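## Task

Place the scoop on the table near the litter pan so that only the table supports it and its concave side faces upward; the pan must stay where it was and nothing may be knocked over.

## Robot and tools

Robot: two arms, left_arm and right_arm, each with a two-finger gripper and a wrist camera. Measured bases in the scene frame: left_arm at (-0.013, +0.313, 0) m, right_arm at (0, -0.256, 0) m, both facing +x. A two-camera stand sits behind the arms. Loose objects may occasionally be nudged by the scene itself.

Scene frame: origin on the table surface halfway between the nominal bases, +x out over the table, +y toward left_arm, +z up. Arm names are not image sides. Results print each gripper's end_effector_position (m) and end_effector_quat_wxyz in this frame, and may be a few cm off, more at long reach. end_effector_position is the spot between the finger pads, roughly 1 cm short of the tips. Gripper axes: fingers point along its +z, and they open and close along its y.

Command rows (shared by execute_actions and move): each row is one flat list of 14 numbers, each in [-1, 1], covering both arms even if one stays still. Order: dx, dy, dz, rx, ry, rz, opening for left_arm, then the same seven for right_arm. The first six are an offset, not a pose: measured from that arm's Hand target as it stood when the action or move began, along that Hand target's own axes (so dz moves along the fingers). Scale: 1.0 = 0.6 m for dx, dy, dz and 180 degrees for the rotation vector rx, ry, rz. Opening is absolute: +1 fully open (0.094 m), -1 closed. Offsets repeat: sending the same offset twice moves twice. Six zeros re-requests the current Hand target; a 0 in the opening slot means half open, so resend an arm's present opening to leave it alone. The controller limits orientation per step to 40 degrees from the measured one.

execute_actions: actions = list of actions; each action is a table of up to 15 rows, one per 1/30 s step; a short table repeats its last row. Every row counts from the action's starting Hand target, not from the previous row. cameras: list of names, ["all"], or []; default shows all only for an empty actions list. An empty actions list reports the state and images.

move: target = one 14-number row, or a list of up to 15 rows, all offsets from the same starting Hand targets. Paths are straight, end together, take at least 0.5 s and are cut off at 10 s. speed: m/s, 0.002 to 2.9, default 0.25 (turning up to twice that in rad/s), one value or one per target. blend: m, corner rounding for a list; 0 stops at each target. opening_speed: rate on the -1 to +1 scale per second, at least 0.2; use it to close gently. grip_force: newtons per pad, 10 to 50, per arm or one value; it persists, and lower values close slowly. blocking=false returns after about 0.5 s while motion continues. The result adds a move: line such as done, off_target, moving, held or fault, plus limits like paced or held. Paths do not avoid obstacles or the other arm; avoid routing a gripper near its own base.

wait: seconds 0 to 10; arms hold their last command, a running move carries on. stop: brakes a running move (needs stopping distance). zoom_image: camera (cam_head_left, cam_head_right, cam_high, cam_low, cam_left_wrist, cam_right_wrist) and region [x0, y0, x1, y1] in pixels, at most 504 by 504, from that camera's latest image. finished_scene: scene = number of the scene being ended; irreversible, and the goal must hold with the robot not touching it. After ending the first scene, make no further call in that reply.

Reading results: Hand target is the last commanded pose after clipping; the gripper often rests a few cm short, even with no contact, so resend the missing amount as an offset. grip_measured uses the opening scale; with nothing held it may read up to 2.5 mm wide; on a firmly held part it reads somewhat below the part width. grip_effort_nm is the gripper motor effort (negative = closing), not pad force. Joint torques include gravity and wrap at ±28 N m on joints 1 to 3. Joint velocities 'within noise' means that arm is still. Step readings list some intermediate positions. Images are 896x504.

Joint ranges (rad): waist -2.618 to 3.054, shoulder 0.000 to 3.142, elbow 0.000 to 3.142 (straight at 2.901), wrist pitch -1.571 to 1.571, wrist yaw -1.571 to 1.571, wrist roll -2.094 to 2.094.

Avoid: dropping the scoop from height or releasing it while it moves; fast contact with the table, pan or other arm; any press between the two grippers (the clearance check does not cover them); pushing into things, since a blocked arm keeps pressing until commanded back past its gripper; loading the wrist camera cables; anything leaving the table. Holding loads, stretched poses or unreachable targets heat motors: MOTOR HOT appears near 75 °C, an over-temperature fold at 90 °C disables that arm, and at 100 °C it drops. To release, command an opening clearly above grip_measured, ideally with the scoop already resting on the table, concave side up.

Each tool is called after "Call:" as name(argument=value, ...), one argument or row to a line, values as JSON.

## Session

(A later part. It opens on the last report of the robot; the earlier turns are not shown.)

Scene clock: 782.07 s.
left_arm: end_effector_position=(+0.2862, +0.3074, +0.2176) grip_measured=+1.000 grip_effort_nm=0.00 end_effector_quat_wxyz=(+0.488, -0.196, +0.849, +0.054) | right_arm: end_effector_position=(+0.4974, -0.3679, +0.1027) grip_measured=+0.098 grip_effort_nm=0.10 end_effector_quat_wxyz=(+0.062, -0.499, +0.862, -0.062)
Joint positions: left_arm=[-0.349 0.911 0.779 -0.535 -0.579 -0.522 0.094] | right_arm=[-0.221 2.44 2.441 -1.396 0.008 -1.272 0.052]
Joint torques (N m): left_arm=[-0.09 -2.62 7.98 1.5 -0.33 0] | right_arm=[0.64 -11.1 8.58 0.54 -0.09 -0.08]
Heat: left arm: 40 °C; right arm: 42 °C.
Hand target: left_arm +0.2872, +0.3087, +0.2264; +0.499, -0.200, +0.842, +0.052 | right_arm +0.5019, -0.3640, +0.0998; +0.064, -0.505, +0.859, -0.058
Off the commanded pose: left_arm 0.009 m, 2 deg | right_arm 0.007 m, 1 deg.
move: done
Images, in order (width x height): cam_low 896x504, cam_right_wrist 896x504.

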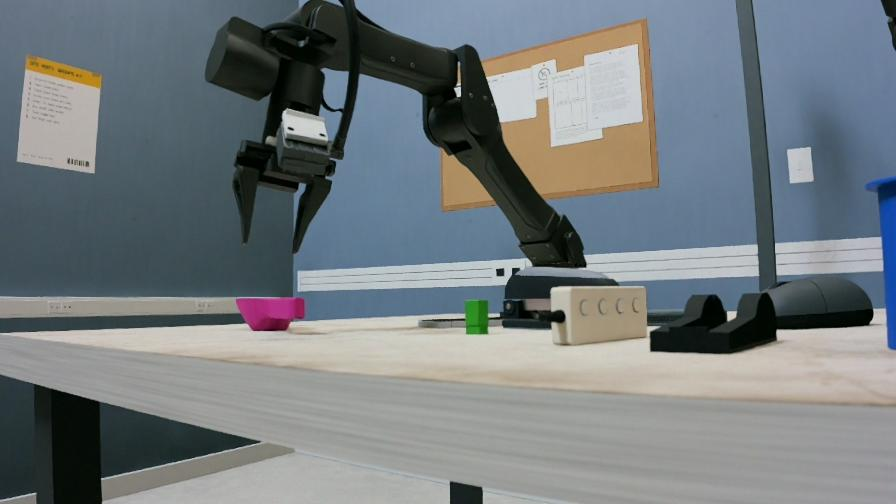

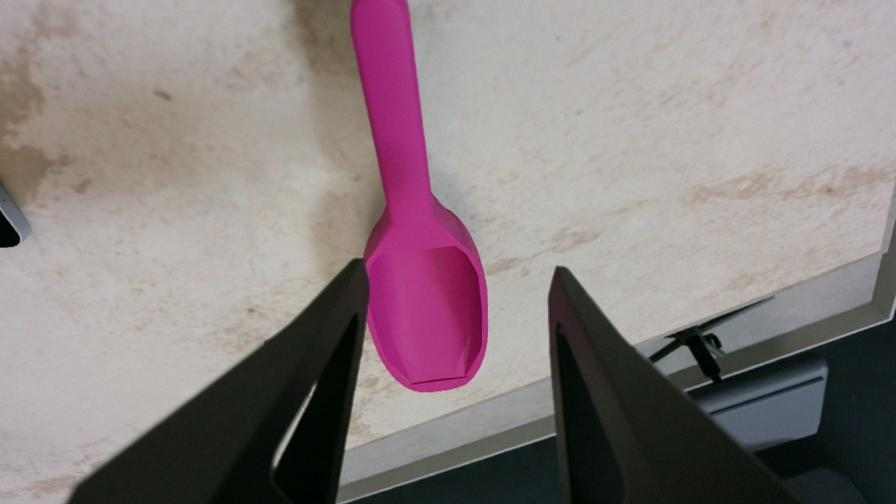

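Call:
execute_actions(
  actions=[],
  cameras=["cam_high", "cam_right_wrist"],
)

Scene clock: 861.97 s.
left_arm: end_effector_position=(+0.2862, +0.3074, +0.2176) grip_measured=+1.000 grip_effort_nm=0.00 end_effector_quat_wxyz=(+0.488, -0.196, +0.849, +0.054) | right_arm: end_effector_position=(+0.4973, -0.3679, +0.1027) grip_measured=+0.098 grip_effort_nm=0.10 end_effector_quat_wxyz=(+0.062, -0.499, +0.862, -0.062)
Joint positions: left_arm=[-0.349 0.911 0.779 -0.535 -0.579 -0.522 0.094] | right_arm=[-0.221 2.44 2.441 -1.397 0.008 -1.272 0.052]
Joint velocities: within noise
Joint torques (N m): left_arm=[-0.08 -2.59 7.99 1.52 -0.33 0] | right_arm=[0.65 -11.14 8.58 0.55 -0.1 -0.1]
Heat: left arm: 40 °C; right arm: 41 °C.
Hand target: left_arm +0.2872, +0.3087, +0.2264; +0.499, -0.200, +0.842, +0.052 | right_arm +0.5019, -0.3640, +0.0998; +0.064, -0.505, +0.859, -0.058
Tool commands: left_gripper/opening=+1.0 right_gripper/opening=+0.1
Off the commanded pose: left_arm 0.009 m, 2 deg | right_arm 0.007 m, 1 deg.
Images, in order (width x height): cam_high 896x504, cam_right_wrist 896x504.

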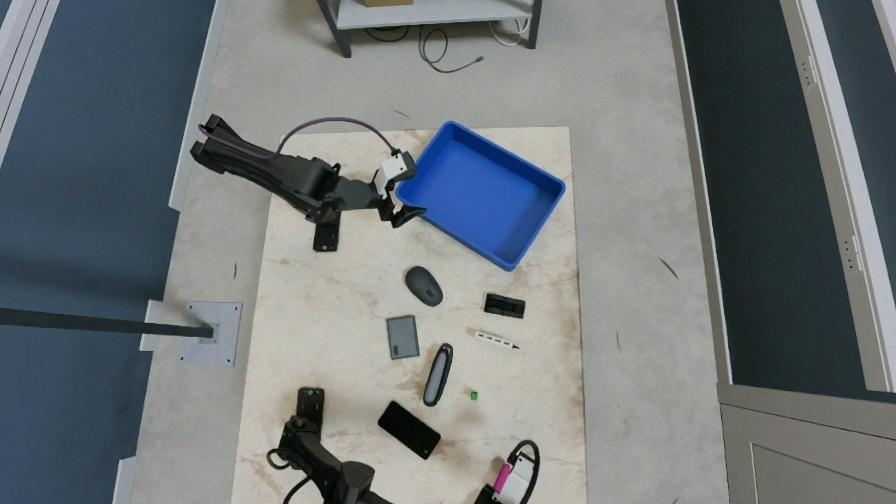

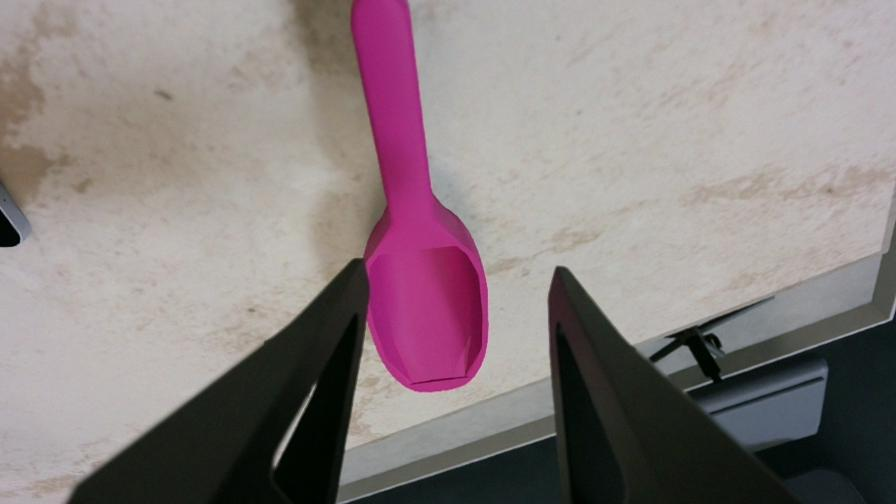

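Call:
move(
  target=[
    [0,0,0,0,0,0,1,-0.0195,0.0165,0.0284,-0.0012,-0.0038,-0.0230,0.1],
  ],
  speed=0.1,
  cameras=["cam_right_wrist"],
)

Scene clock: 901.00 s.
left_arm: end_effector_position=(+0.2862, +0.3074, +0.2176) grip_measured=+1.000 grip_effort_nm=0.00 end_effector_quat_wxyz=(+0.488, -0.196, +0.849, +0.054) | right_arm: end_effector_position=(+0.4975, -0.3540, +0.0722) grip_measured=+0.098 grip_effort_nm=0.11 end_effector_quat_wxyz=(+0.049, -0.532, +0.844, -0.052)
Joint positions: left_arm=[-0.349 0.911 0.779 -0.535 -0.579 -0.522 0.094] | right_arm=[-0.194 2.44 2.323 -1.312 0.007 -1.32 0.052]
Joint torques (N m): left_arm=[-0.08 -2.56 8.03 1.5 -0.34 -0.02] | right_arm=[0.44 -14.98 5.94 0.69 -0.18 -0.08]
Heat: left arm: 40 °C; right arm: 41 °C.
Hand target: left_arm +0.2872, +0.3087, +0.2264; +0.499, -0.200, +0.842, +0.052 | right_arm +0.5020, -0.3496, +0.0821; +0.066, -0.537, +0.839, -0.056
Off the commanded pose: left_arm 0.009 m, 2 deg | right_arm 0.012 m, 2 deg.
move: off_target (right_arm)
Images, in order (width x height): cam_right_wrist 896x504.

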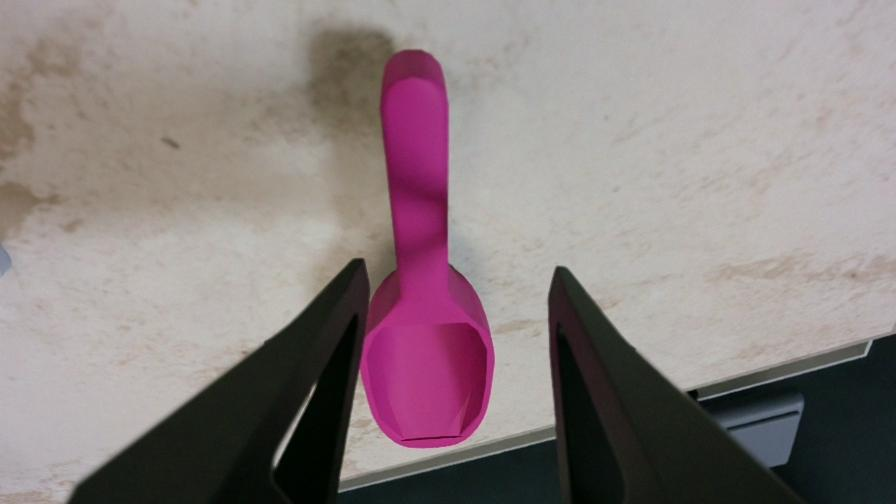

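Call:
move(
  target=[
    [0,0,0,0,0,0,1,-0.0002,0.0231,0.0724,0,0,0,0.1],
  ],
  speed=0.08,
  cameras=["cam_right_wrist"],
)

Scene clock: 927.87 s.
left_arm: end_effector_position=(+0.2862, +0.3074, +0.2176) grip_measured=+1.000 grip_effort_nm=0.00 end_effector_quat_wxyz=(+0.488, -0.196, +0.849, +0.054) | right_arm: end_effector_position=(+0.4865, -0.3496, +0.0156) grip_measured=+0.098 grip_effort_nm=0.10 end_effector_quat_wxyz=(+0.036, -0.534, +0.844, -0.038)
Joint positions: left_arm=[-0.349 0.911 0.779 -0.535 -0.579 -0.522 0.094] | right_arm=[-0.19 2.424 2.076 -1.118 0.007 -1.32 0.052]
Joint torques (N m): left_arm=[-0.02 -2.61 7.95 1.51 -0.35 0] | right_arm=[0.77 -17.61 5.3 0.84 -0.16 -0.02]
Heat: left arm: 40 °C; right arm: 43 °C.
Hand target: left_arm +0.2872, +0.3087, +0.2264; +0.499, -0.200, +0.842, +0.052 | right_arm +0.4971, -0.3447, +0.0371; +0.067, -0.536, +0.839, -0.056
Off the commanded pose: left_arm 0.009 m, 2 deg | right_arm 0.024 m, 4 deg.
move: off_target (right_arm)
Images, in order (width x height): cam_right_wrist 896x504.

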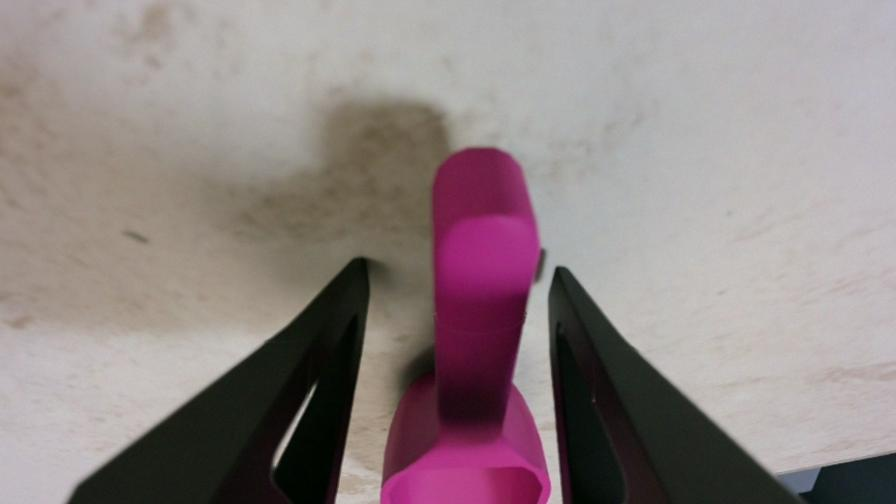

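Call:
move(
  target=[
    [0,0,0,0,0,0,1,-0.0008,-0.0099,-0.0175,0,0,0,0.1],
  ],
  speed=0.06,
  cameras=["cam_right_wrist"],
)

Scene clock: 955.43 s.
left_arm: end_effector_position=(+0.2862, +0.3074, +0.2176) grip_measured=+1.000 grip_effort_nm=-0.01 end_effector_quat_wxyz=(+0.488, -0.196, +0.849, +0.054) | right_arm: end_effector_position=(+0.4911, -0.3505, +0.0239) grip_measured=+0.098 grip_effort_nm=0.10 end_effector_quat_wxyz=(+0.042, -0.534, +0.843, -0.044)
Joint positions: left_arm=[-0.349 0.911 0.779 -0.535 -0.579 -0.522 0.094] | right_arm=[-0.19 2.424 2.107 -1.133 0.007 -1.32 0.052]
Joint torques (N m): left_arm=[-0.12 -2.59 7.98 1.51 -0.33 0.01] | right_arm=[0.55 -16.14 8.59 0.44 -0.17 -0.05]
Heat: left arm: 40 °C; right arm: 48 °C.
Hand target: left_arm +0.2872, +0.3087, +0.2264; +0.499, -0.200, +0.842, +0.052 | right_arm +0.5008, -0.3465, +0.0485; +0.067, -0.536, +0.839, -0.056
Off the commanded pose: left_arm 0.009 m, 2 deg | right_arm 0.027 m, 3 deg.
move: off_target (right_arm)
Images, in order (width x height): cam_right_wrist 896x504.

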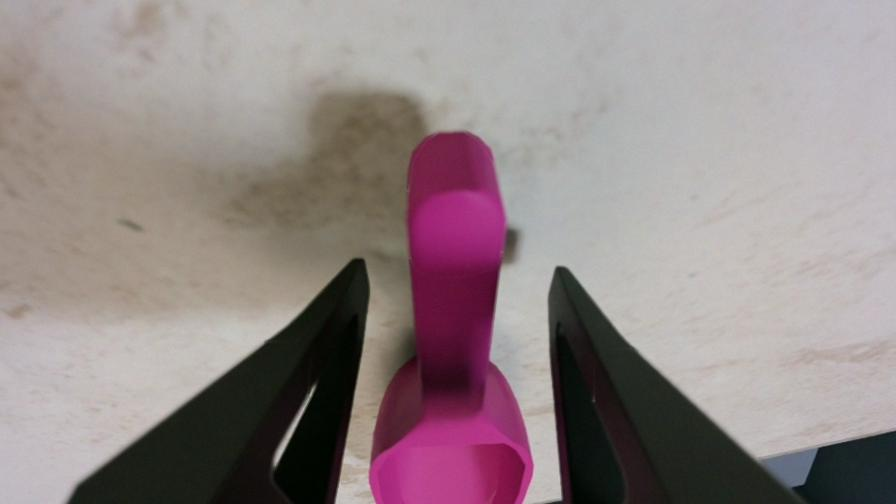

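Call:
move(
  target=[
    [0,0,0,0,0,0,1,0,0,0,0,0,0,-0.9],
  ],
  speed=0.06,
  opening_speed=0.8,
  cameras=["cam_right_wrist"],
)

Scene clock: 967.40 s.
left_arm: end_effector_position=(+0.2862, +0.3074, +0.2176) grip_measured=+1.000 grip_effort_nm=0.00 end_effector_quat_wxyz=(+0.488, -0.196, +0.849, +0.054) | right_arm: end_effector_position=(+0.4905, -0.3503, +0.0240) grip_measured=-0.617 grip_effort_nm=-1.03 end_effector_quat_wxyz=(+0.041, -0.534, +0.843, -0.043)
Joint positions: left_arm=[-0.349 0.911 0.779 -0.535 -0.579 -0.522 0.094] | right_arm=[-0.19 2.424 2.108 -1.136 0.007 -1.32 0.018]
Joint torques (N m): left_arm=[-0.12 -2.66 8.02 1.51 -0.34 -0.01] | right_arm=[0.59 -16.16 8.53 0.45 -0.17 -0.04]
Heat: left arm: 40 °C; right arm: 49 °C.
Hand target: left_arm +0.2872, +0.3087, +0.2264; +0.499, -0.200, +0.842, +0.052 | right_arm +0.5008, -0.3465, +0.0484; +0.066, -0.536, +0.839, -0.056
Off the commanded pose: left_arm 0.009 m, 2 deg | right_arm 0.027 m, 3 deg.
move: off_target (right_arm)
Images, in order (width x height): cam_right_wrist 896x504.

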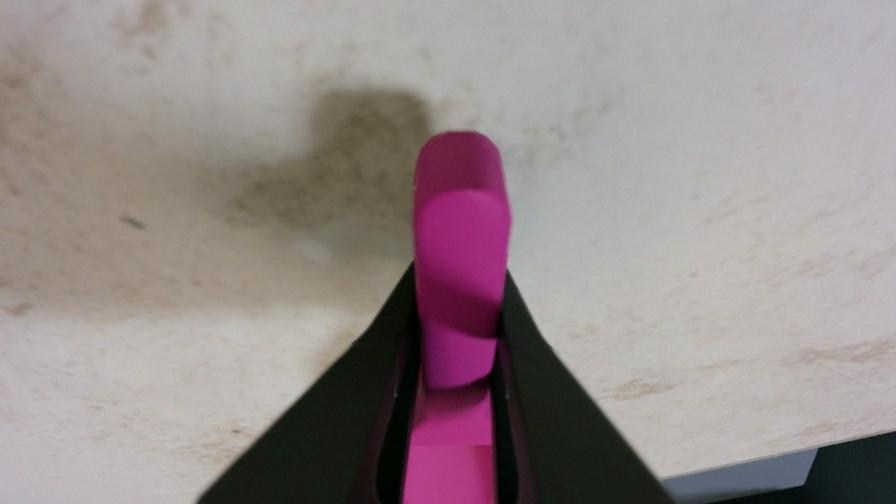

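Call:
move(
  target=[
    [0,0,0,0,0,0,1,-0.0085,-0.0275,-0.1637,0,0,0,-0.9],
  ],
  speed=0.15,
  cameras=["cam_right_wrist", "cam_low", "cam_head_right"],
)

Scene clock: 992.30 s.
left_arm: end_effector_position=(+0.2862, +0.3074, +0.2176) grip_measured=+1.000 grip_effort_nm=0.00 end_effector_quat_wxyz=(+0.488, -0.196, +0.849, +0.054) | right_arm: end_effector_position=(+0.4982, -0.3516, +0.1506) grip_measured=-0.617 grip_effort_nm=-1.03 end_effector_quat_wxyz=(+0.079, -0.532, +0.840, -0.078)
Joint positions: left_arm=[-0.349 0.911 0.779 -0.535 -0.579 -0.522 0.094] | right_arm=[-0.19 2.466 2.684 -1.565 0.005 -1.32 0.018]
Joint torques (N m): left_arm=[-0.12 -2.59 7.99 1.51 -0.32 0] | right_arm=[0.62 -11.67 6.93 0.63 -0.15 -0.04]
Heat: left arm: 40 °C; right arm: 50 °C.
Hand target: left_arm +0.2872, +0.3087, +0.2264; +0.499, -0.200, +0.842, +0.052 | right_arm +0.5008, -0.3465, +0.1480; +0.066, -0.536, +0.840, -0.056
Off the commanded pose: left_arm 0.009 m, 2 deg | right_arm 0.006 m, 3 deg.
joint sent to its limit (right arm) — joint 4 (wrist pitch), lower limit. The joint targets are off in orientation, not in position.
move: off_target (right_arm)
Images, in order (width x height): cam_head_right 896x504, cam_low 896x504, cam_right_wrist 896x504.

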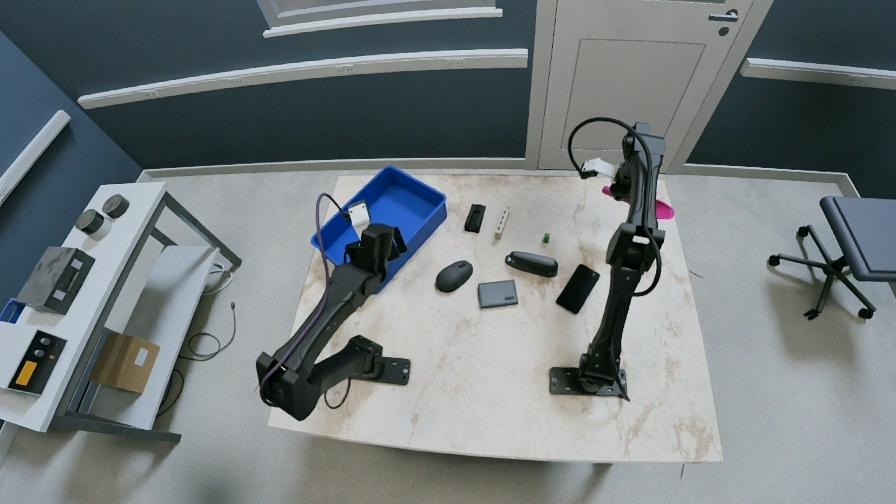

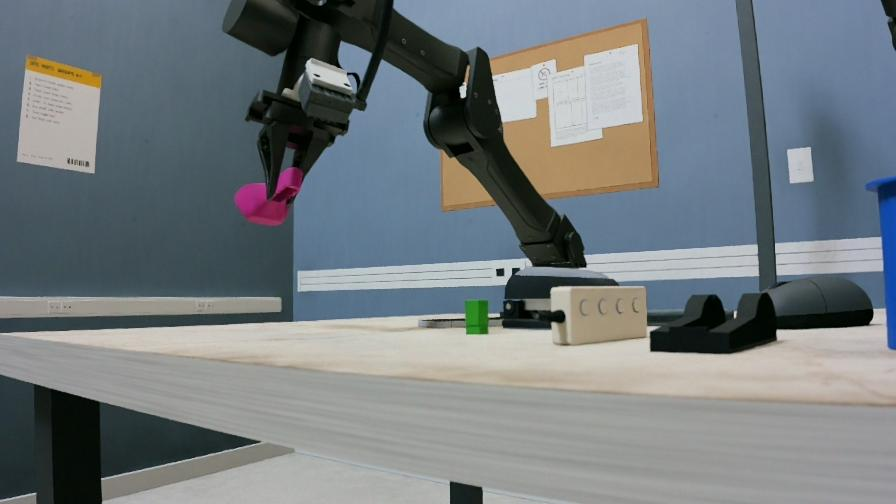

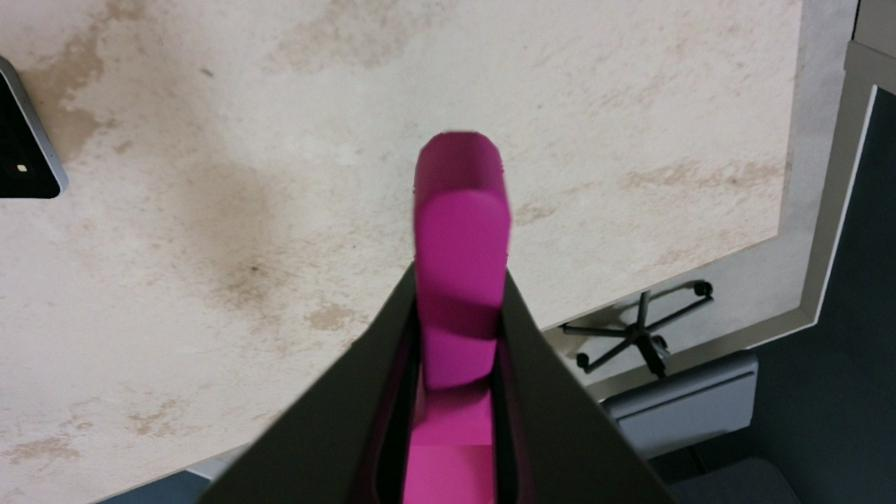

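Call:
execute_actions(
  actions=[],
  cameras=["cam_left_wrist", "cam_head_left"],
)

Scene clock: 1054.33 s.
left_arm: end_effector_position=(+0.2862, +0.3074, +0.2176) grip_measured=+1.000 grip_effort_nm=0.00 end_effector_quat_wxyz=(+0.488, -0.196, +0.849, +0.054) | right_arm: end_effector_position=(+0.4981, -0.3516, +0.1506) grip_measured=-0.617 grip_effort_nm=-1.03 end_effector_quat_wxyz=(+0.079, -0.532, +0.840, -0.078)
Joint positions: left_arm=[-0.349 0.911 0.779 -0.535 -0.579 -0.522 0.094] | right_arm=[-0.19 2.466 2.684 -1.566 0.005 -1.32 0.018]
Joint velocities: within noise
Joint torques (N m): left_arm=[-0.09 -2.54 8.01 1.49 -0.32 -0.01] | right_arm=[0.58 -11.62 6.97 0.65 -0.14 -0.03]
Heat: left arm: 40 °C; right arm: 42 °C.
Hand target: left_arm +0.2872, +0.3087, +0.2264; +0.499, -0.200, +0.842, +0.052 | right_arm +0.5008, -0.3465, +0.1480; +0.066, -0.536, +0.840, -0.056
Tool commands: left_gripper/opening=+1.0 right_gripper/opening=-0.9
Off the commanded pose: left_arm 0.009 m, 2 deg | right_arm 0.006 m, 3 deg.
Images, in order (width x height): cam_head_left 896x504, cam_left_wrist 896x504.

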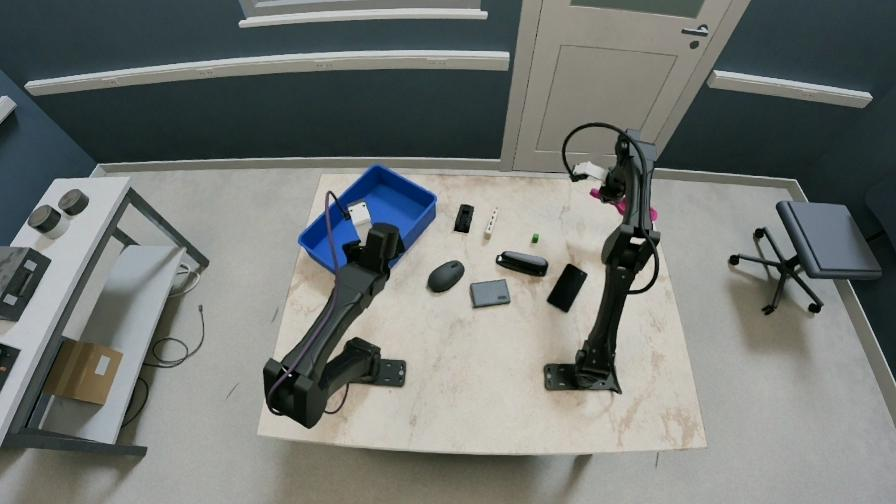

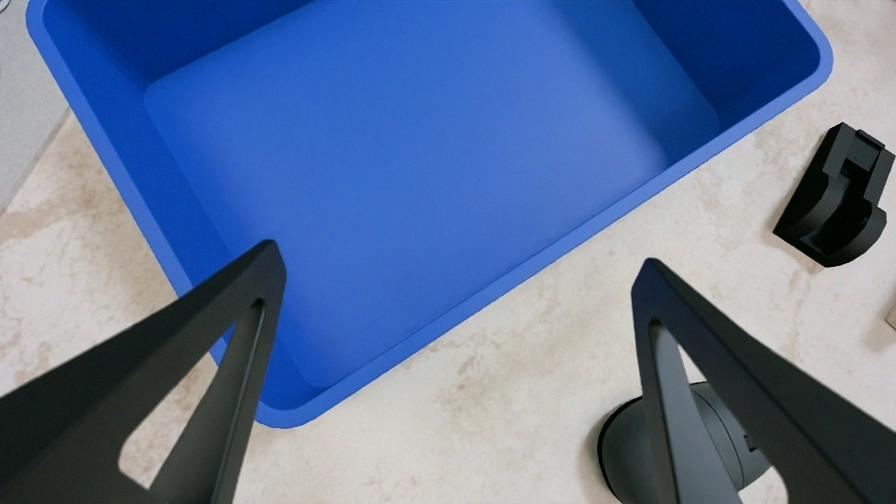

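Call:
zoom_image(
  camera="cam_left_wrist",
  region=[200, 200, 650, 453],
)

Call:
zoom_image(
  camera="cam_left_wrist",
  region=[560, 0, 896, 280],
)

Scaled by 1.120.

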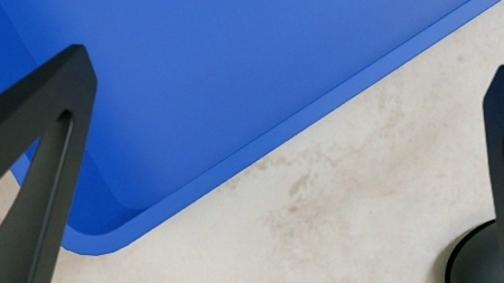

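Scaled by 1.500.

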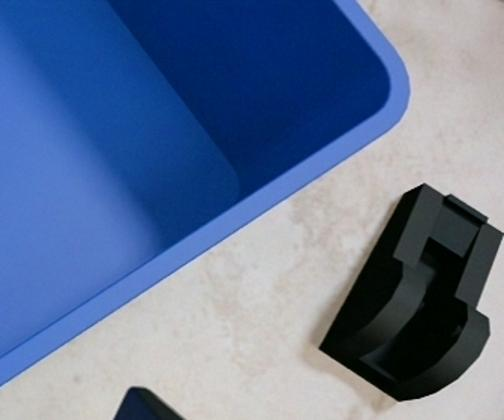

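Call:
move(
  target=[
    [-0.0699,0.4120,-0.0508,-0.2392,-0.0311,-0.1383,1,-0.5646,0.8257,-0.0954,0.0271,-0.0962,-0.4496,-0.9],
  ],
  speed=0.25,
  cameras=["cam_high", "cam_right_wrist", "cam_left_wrist", "cam_head_right"],
)

Scene clock: 1204.70 s.
left_arm: end_effector_position=(+0.1794, +0.5324, +0.2328) grip_measured=+1.000 grip_effort_nm=-0.01 end_effector_quat_wxyz=(+0.410, -0.537, +0.691, +0.258) | right_arm: end_effector_position=(+0.1848, +0.1639, +0.1357) grip_measured=-0.617 grip_effort_nm=-1.03 end_effector_quat_wxyz=(-0.144, +0.951, -0.272, +0.043)
Joint positions: left_arm=[0.498 0.912 0.858 -0.646 -0.602 -0.544 0.094] | right_arm=[1.173 2.016 1.849 -1.106 0.05 -1.419 0.018]
Joint torques (N m): left_arm=[0.62 -1.35 10.18 1.62 -0.29 0.1] | right_arm=[-0.53 -9.13 9.32 0.8 0.01 -0.09]
Heat: left arm: 40 °C; right arm: 42 °C.
Hand target: left_arm +0.1837, +0.5379, +0.2502; +0.430, -0.537, +0.678, +0.258 | right_arm +0.1892, +0.1696, +0.1400; -0.150, +0.950, -0.271, +0.043
Off the commanded pose: left_arm 0.019 m, 3 deg | right_arm 0.008 m, 1 deg.
move: off_target (left_arm)
Images, in order (width x height): cam_head_right 896x504, cam_high 896x504, cam_left_wrist 896x504, cam_right_wrist 896x504.

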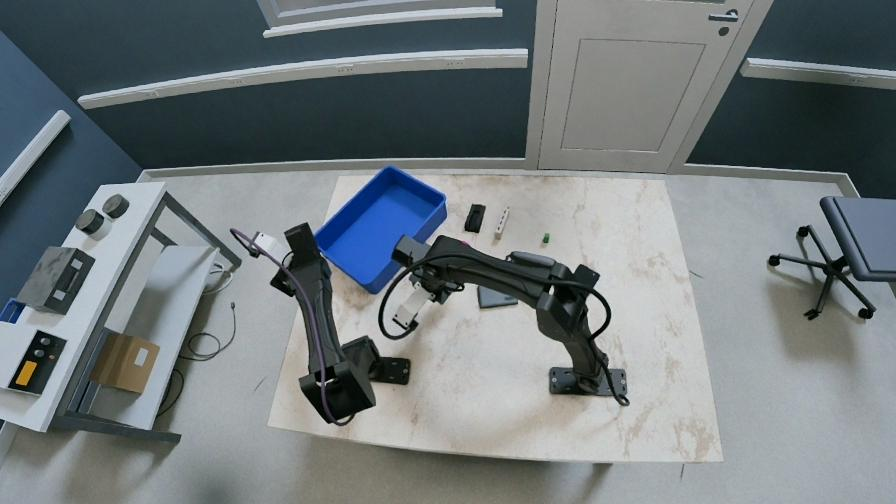

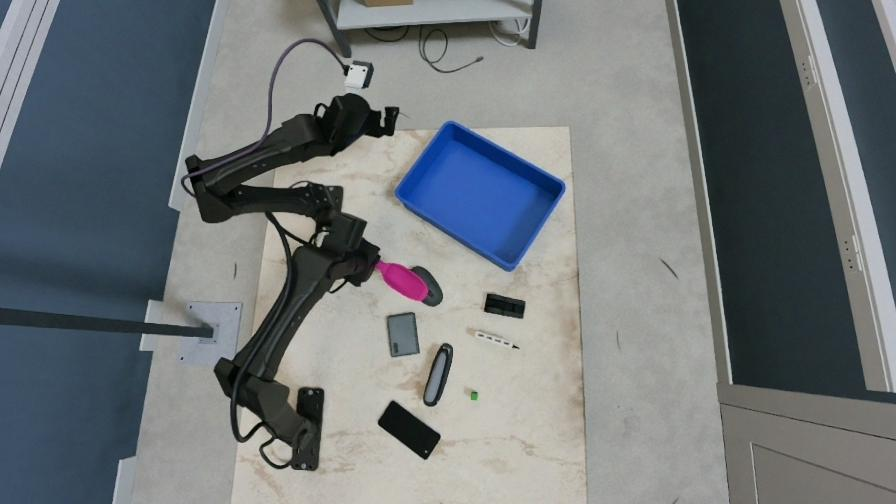

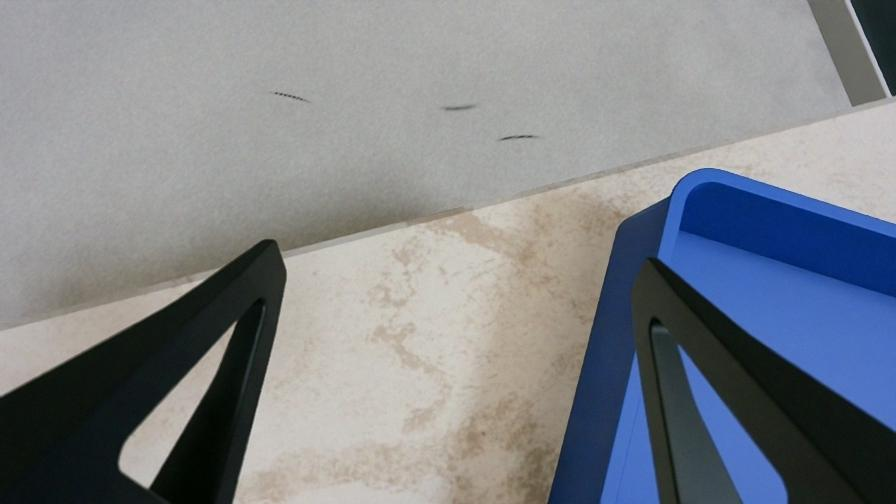

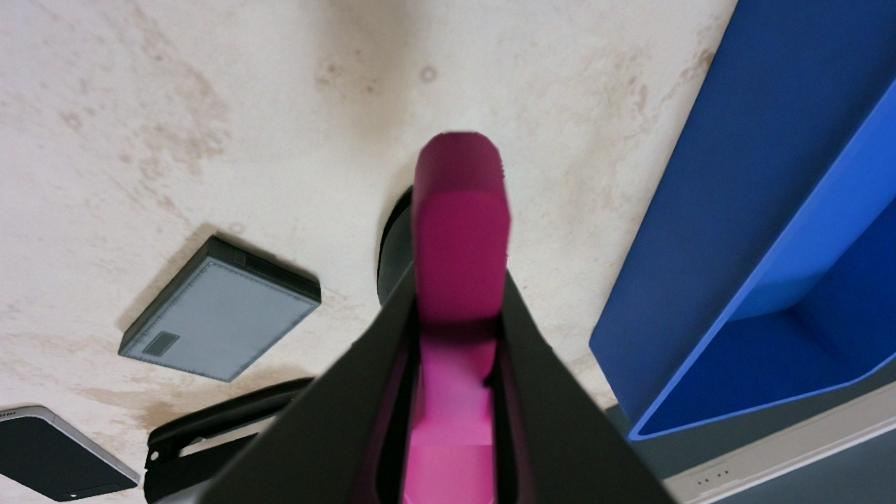

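Call:
zoom_image(
  camera="cam_high",
  region=[200, 120, 600, 345],
)

Call:
zoom_image(
  camera="cam_high",
  region=[200, 280, 600, 504],
)

Scaled by 1.260.

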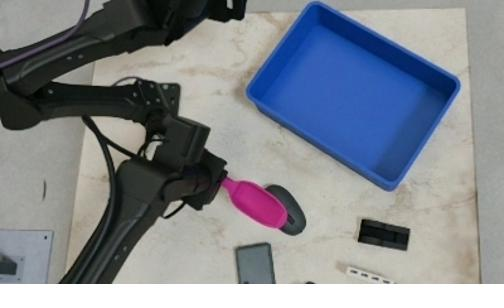

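Scaled by 1.260.

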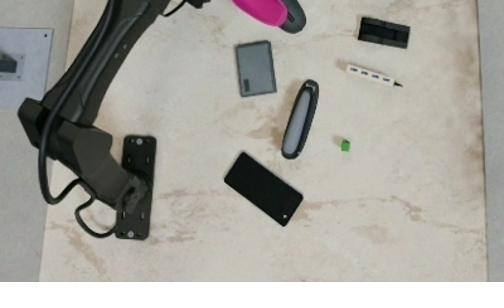

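Call:
zoom_image(
  camera="cam_high",
  region=[290, 370, 350, 490],
)

Call:
zoom_image(
  camera="cam_high",
  region=[540, 110, 620, 200],
)

Call:
zoom_image(
  camera="cam_high",
  region=[540, 410, 620, 500],
)

Call:
zoom_image(
  camera="cam_high",
  region=[220, 400, 300, 490],
)

Call:
zoom_image(
  camera="cam_high",
  region=[230, 220, 310, 310],
)

Call:
zoom_image(
  camera="cam_high",
  region=[300, 170, 360, 260],
)

Scaled by 4.200.

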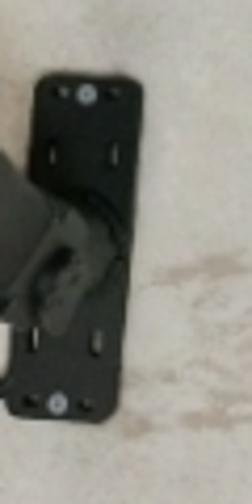

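Scaled by 5.600.

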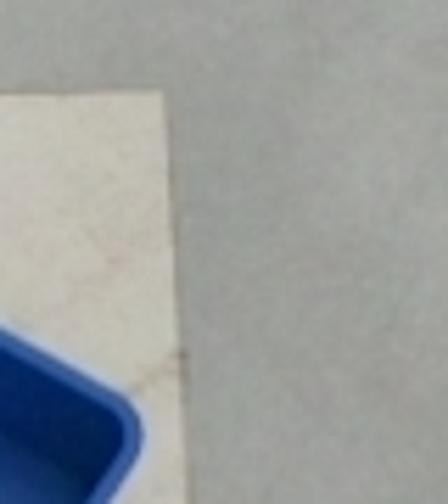

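Scaled by 5.600.

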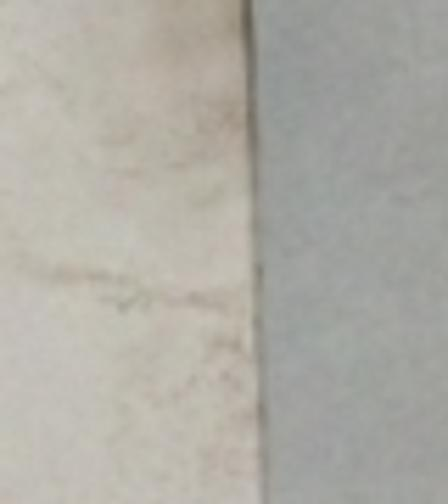

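Scaled by 5.600.

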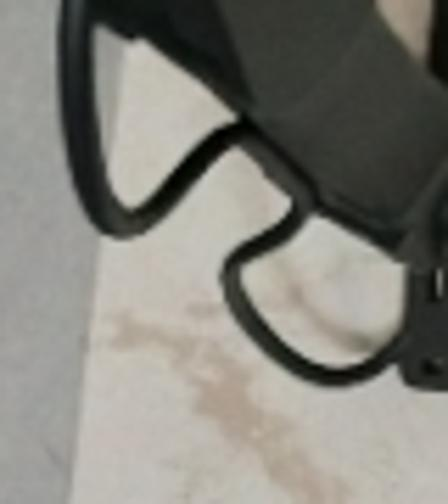

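Scaled by 5.600.

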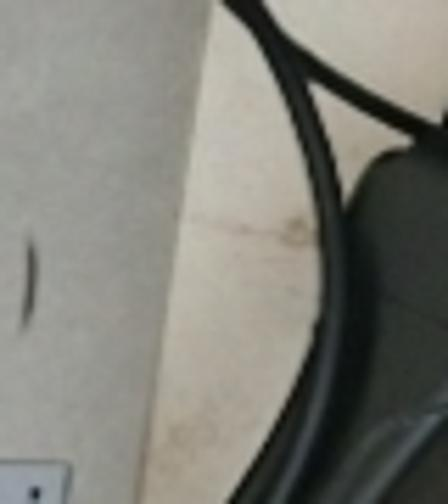

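Scaled by 5.600.

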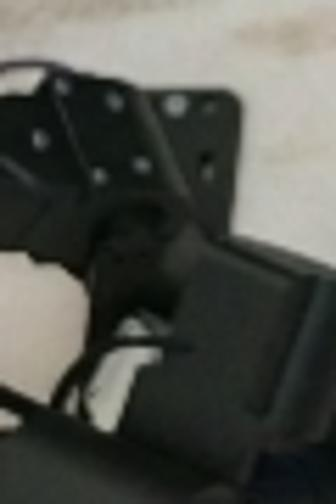

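Call:
zoom_image(
  camera="cam_high",
  region=[385, 100, 465, 150],
)

Call:
zoom_image(
  camera="cam_high",
  region=[260, 100, 340, 150],
)

Call:
zoom_image(
  camera="cam_high",
  region=[380, 170, 470, 240],
)

Call:
zoom_image(
  camera="cam_high",
  region=[450, 200, 540, 290],
)

Call:
zoom_image(
  camera="cam_high",
  region=[360, 240, 450, 330],
)

Call:
zoom_image(
  camera="cam_high",
  region=[370, 300, 530, 420],
)

Scaled by 6.300.

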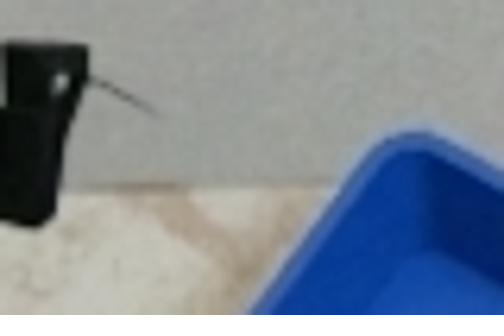

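Scaled by 6.300.

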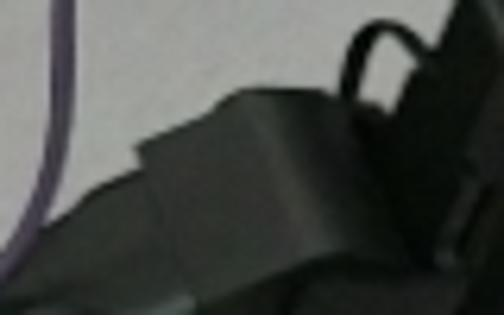

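Scaled by 5.600.

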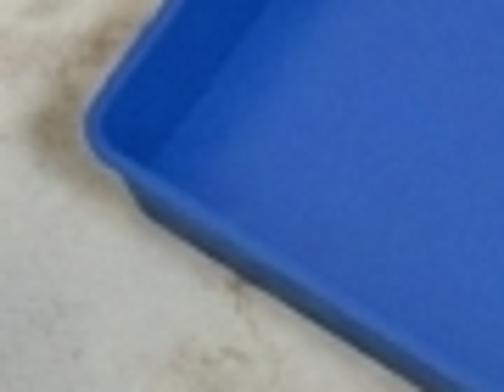

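Scaled by 5.600.

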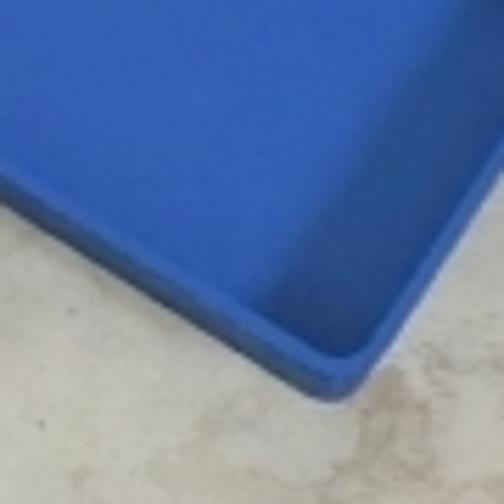

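Scaled by 5.600.

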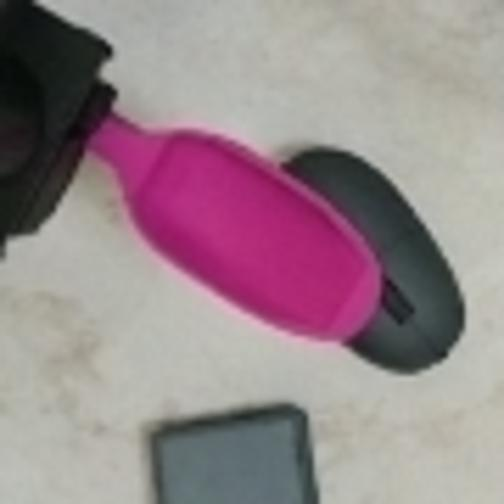

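Scaled by 3.150.

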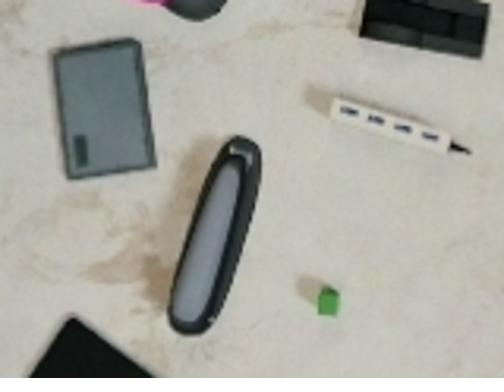

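Call:
move(
  target=[
    [0,0,0,0,0,0,1,0.0038,-0.1600,0.1132,0.0225,0.0013,0.0040,-0.9],
  ],
  speed=0.15,
  cameras=["cam_high", "cam_right_wrist", "cam_head_right"],
)

Scene clock: 1518.83 s.
left_arm: end_effector_position=(+0.1794, +0.5324, +0.2329) grip_measured=+1.000 grip_effort_nm=-0.01 end_effector_quat_wxyz=(+0.410, -0.537, +0.691, +0.258) | right_arm: end_effector_position=(+0.2458, +0.2607, +0.1054) grip_measured=-0.617 grip_effort_nm=-1.03 end_effector_quat_wxyz=(-0.180, +0.943, -0.276, +0.053)
Joint positions: left_arm=[0.498 0.912 0.858 -0.646 -0.602 -0.544 0.094] | right_arm=[1.141 2.55 2.603 -1.25 0.052 -1.442 0.018]
Joint torques (N m): left_arm=[0.66 -1.35 10.25 1.63 -0.28 0.09] | right_arm=[-0.65 -12.12 9.2 0.93 0.01 -0.1]
Heat: left arm: 42 °C; right arm: 45 °C.
Hand target: left_arm +0.1837, +0.5379, +0.2503; +0.430, -0.537, +0.678, +0.258 | right_arm +0.2506, +0.2637, +0.1052; -0.184, +0.942, -0.276, +0.054
Off the commanded pose: left_arm 0.019 m, 3 deg | right_arm 0.006 m, 0 deg.
move: off_target (left_arm)
Images, in order (width x height): cam_head_right 896x504, cam_high 896x504, cam_right_wrist 896x504.

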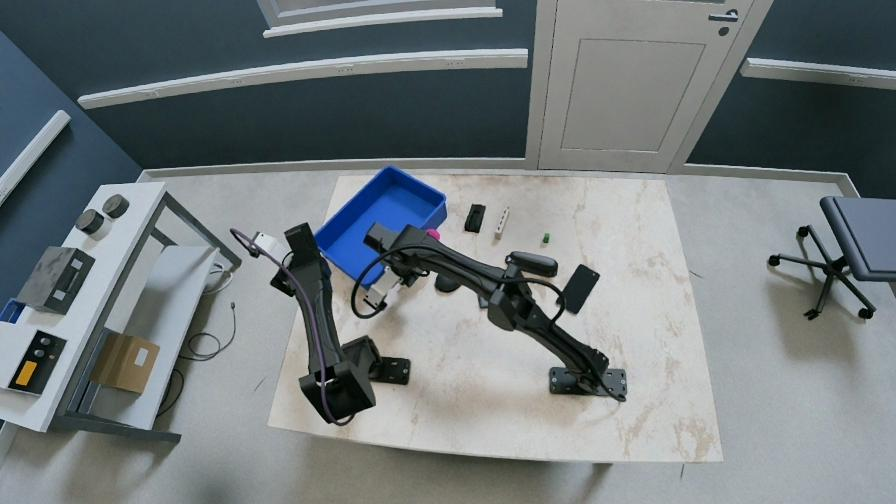

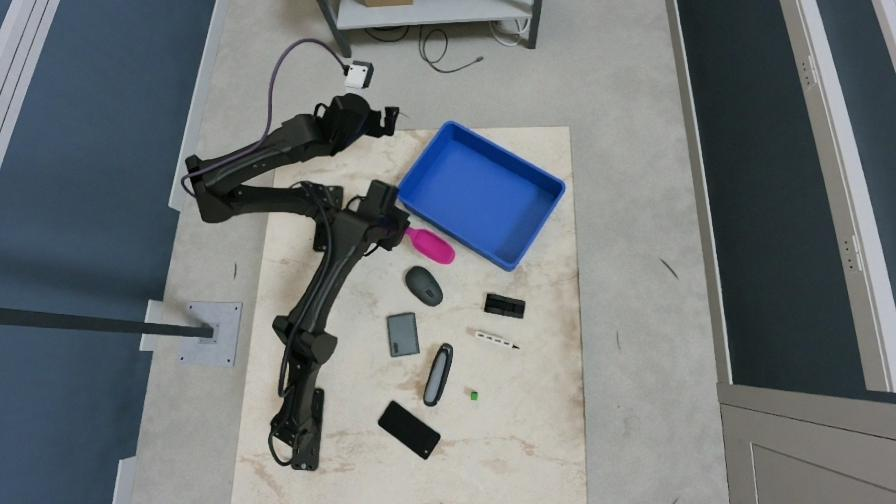

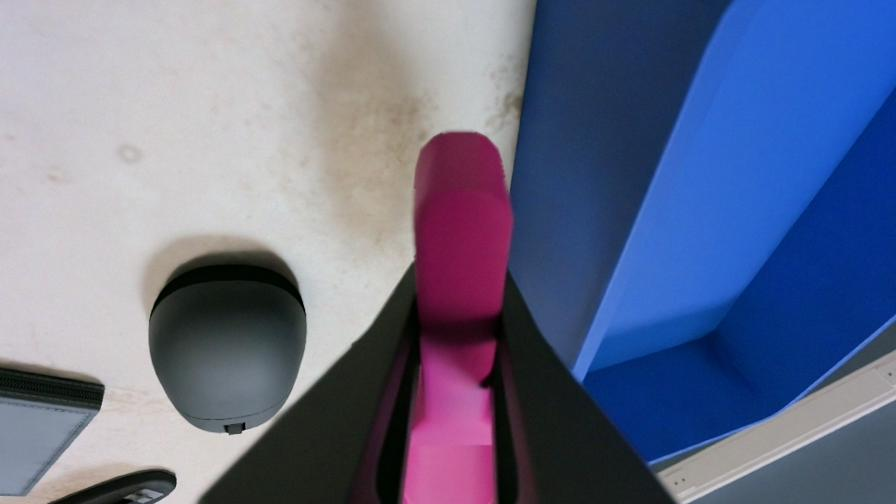

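Call:
zoom_image(
  camera="cam_high",
  region=[385, 190, 485, 280],
)

Call:
zoom_image(
  camera="cam_head_right",
  region=[330, 190, 500, 330],
)

Scaled by 5.040.

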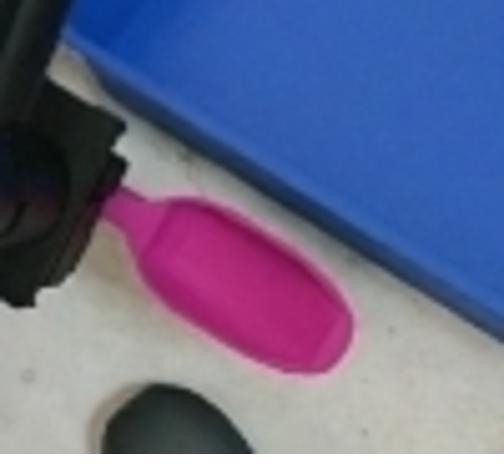

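Scaled by 2.965.

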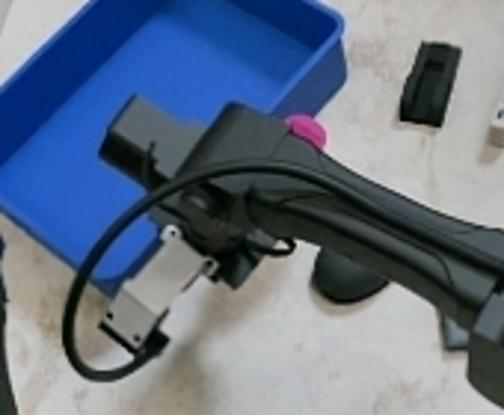

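Call:
move(
  target=[
    [0,0,0,0,0,0,1,0,0.0314,0.0773,0,0,0,-0.9],
  ],
  speed=0.08,
  cameras=["cam_low", "cam_right_wrist"],
)

Scene clock: 1555.93 s.
left_arm: end_effector_position=(+0.1794, +0.5324, +0.2329) grip_measured=+1.000 grip_effort_nm=0.00 end_effector_quat_wxyz=(+0.410, -0.537, +0.691, +0.258) | right_arm: end_effector_position=(+0.2457, +0.2571, +0.0255) grip_measured=-0.622 grip_effort_nm=-1.03 end_effector_quat_wxyz=(-0.150, +0.948, -0.276, +0.053)
Joint positions: left_arm=[0.498 0.912 0.858 -0.646 -0.602 -0.544 0.094] | right_arm=[1.141 2.549 2.299 -1.006 0.06 -1.443 0.018]
Joint torques (N m): left_arm=[0.69 -1.36 10.25 1.6 -0.27 0.06] | right_arm=[-0.62 -18.99 6.23 1.07 -0.06 -0.06]
Heat: left arm: 42 °C; right arm: 44 °C.
Hand target: left_arm +0.1837, +0.5379, +0.2503; +0.430, -0.537, +0.678, +0.258 | right_arm +0.2506, +0.2637, +0.0552; -0.184, +0.942, -0.276, +0.054
Off the commanded pose: left_arm 0.019 m, 3 deg | right_arm 0.031 m, 4 deg.
move: off_target (left_arm, right_arm)
Images, in order (width x height): cam_low 896x504, cam_right_wrist 896x504.

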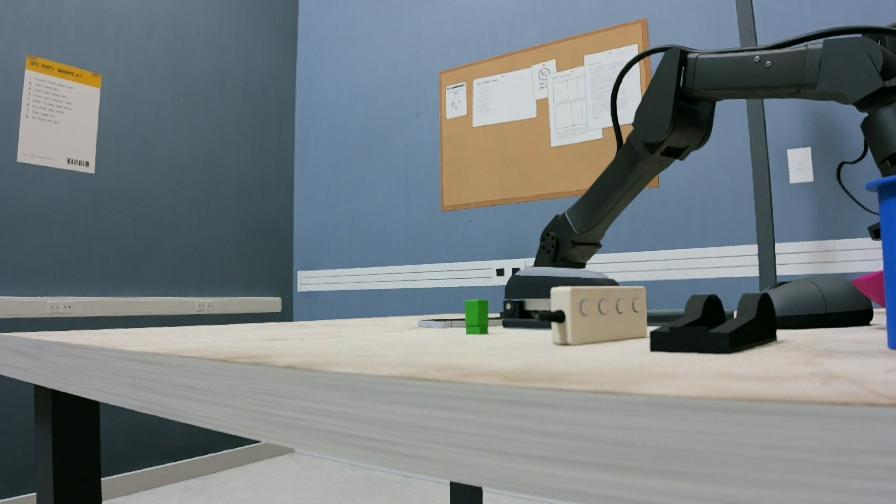

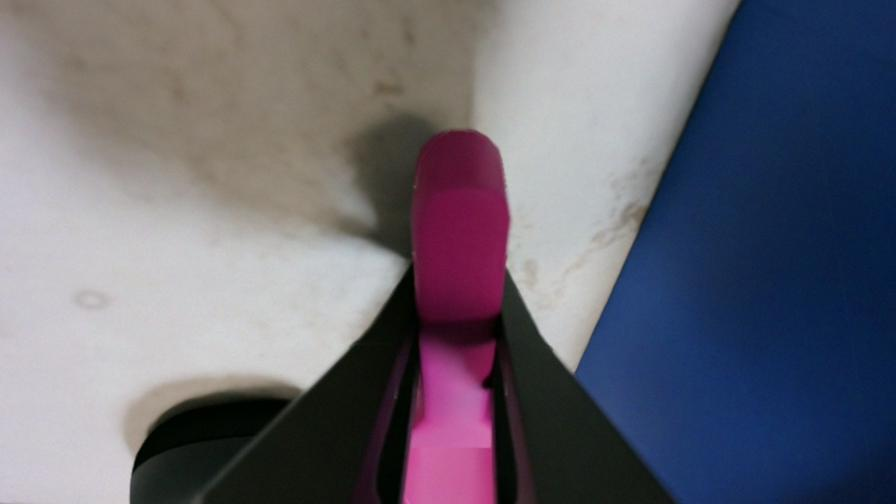

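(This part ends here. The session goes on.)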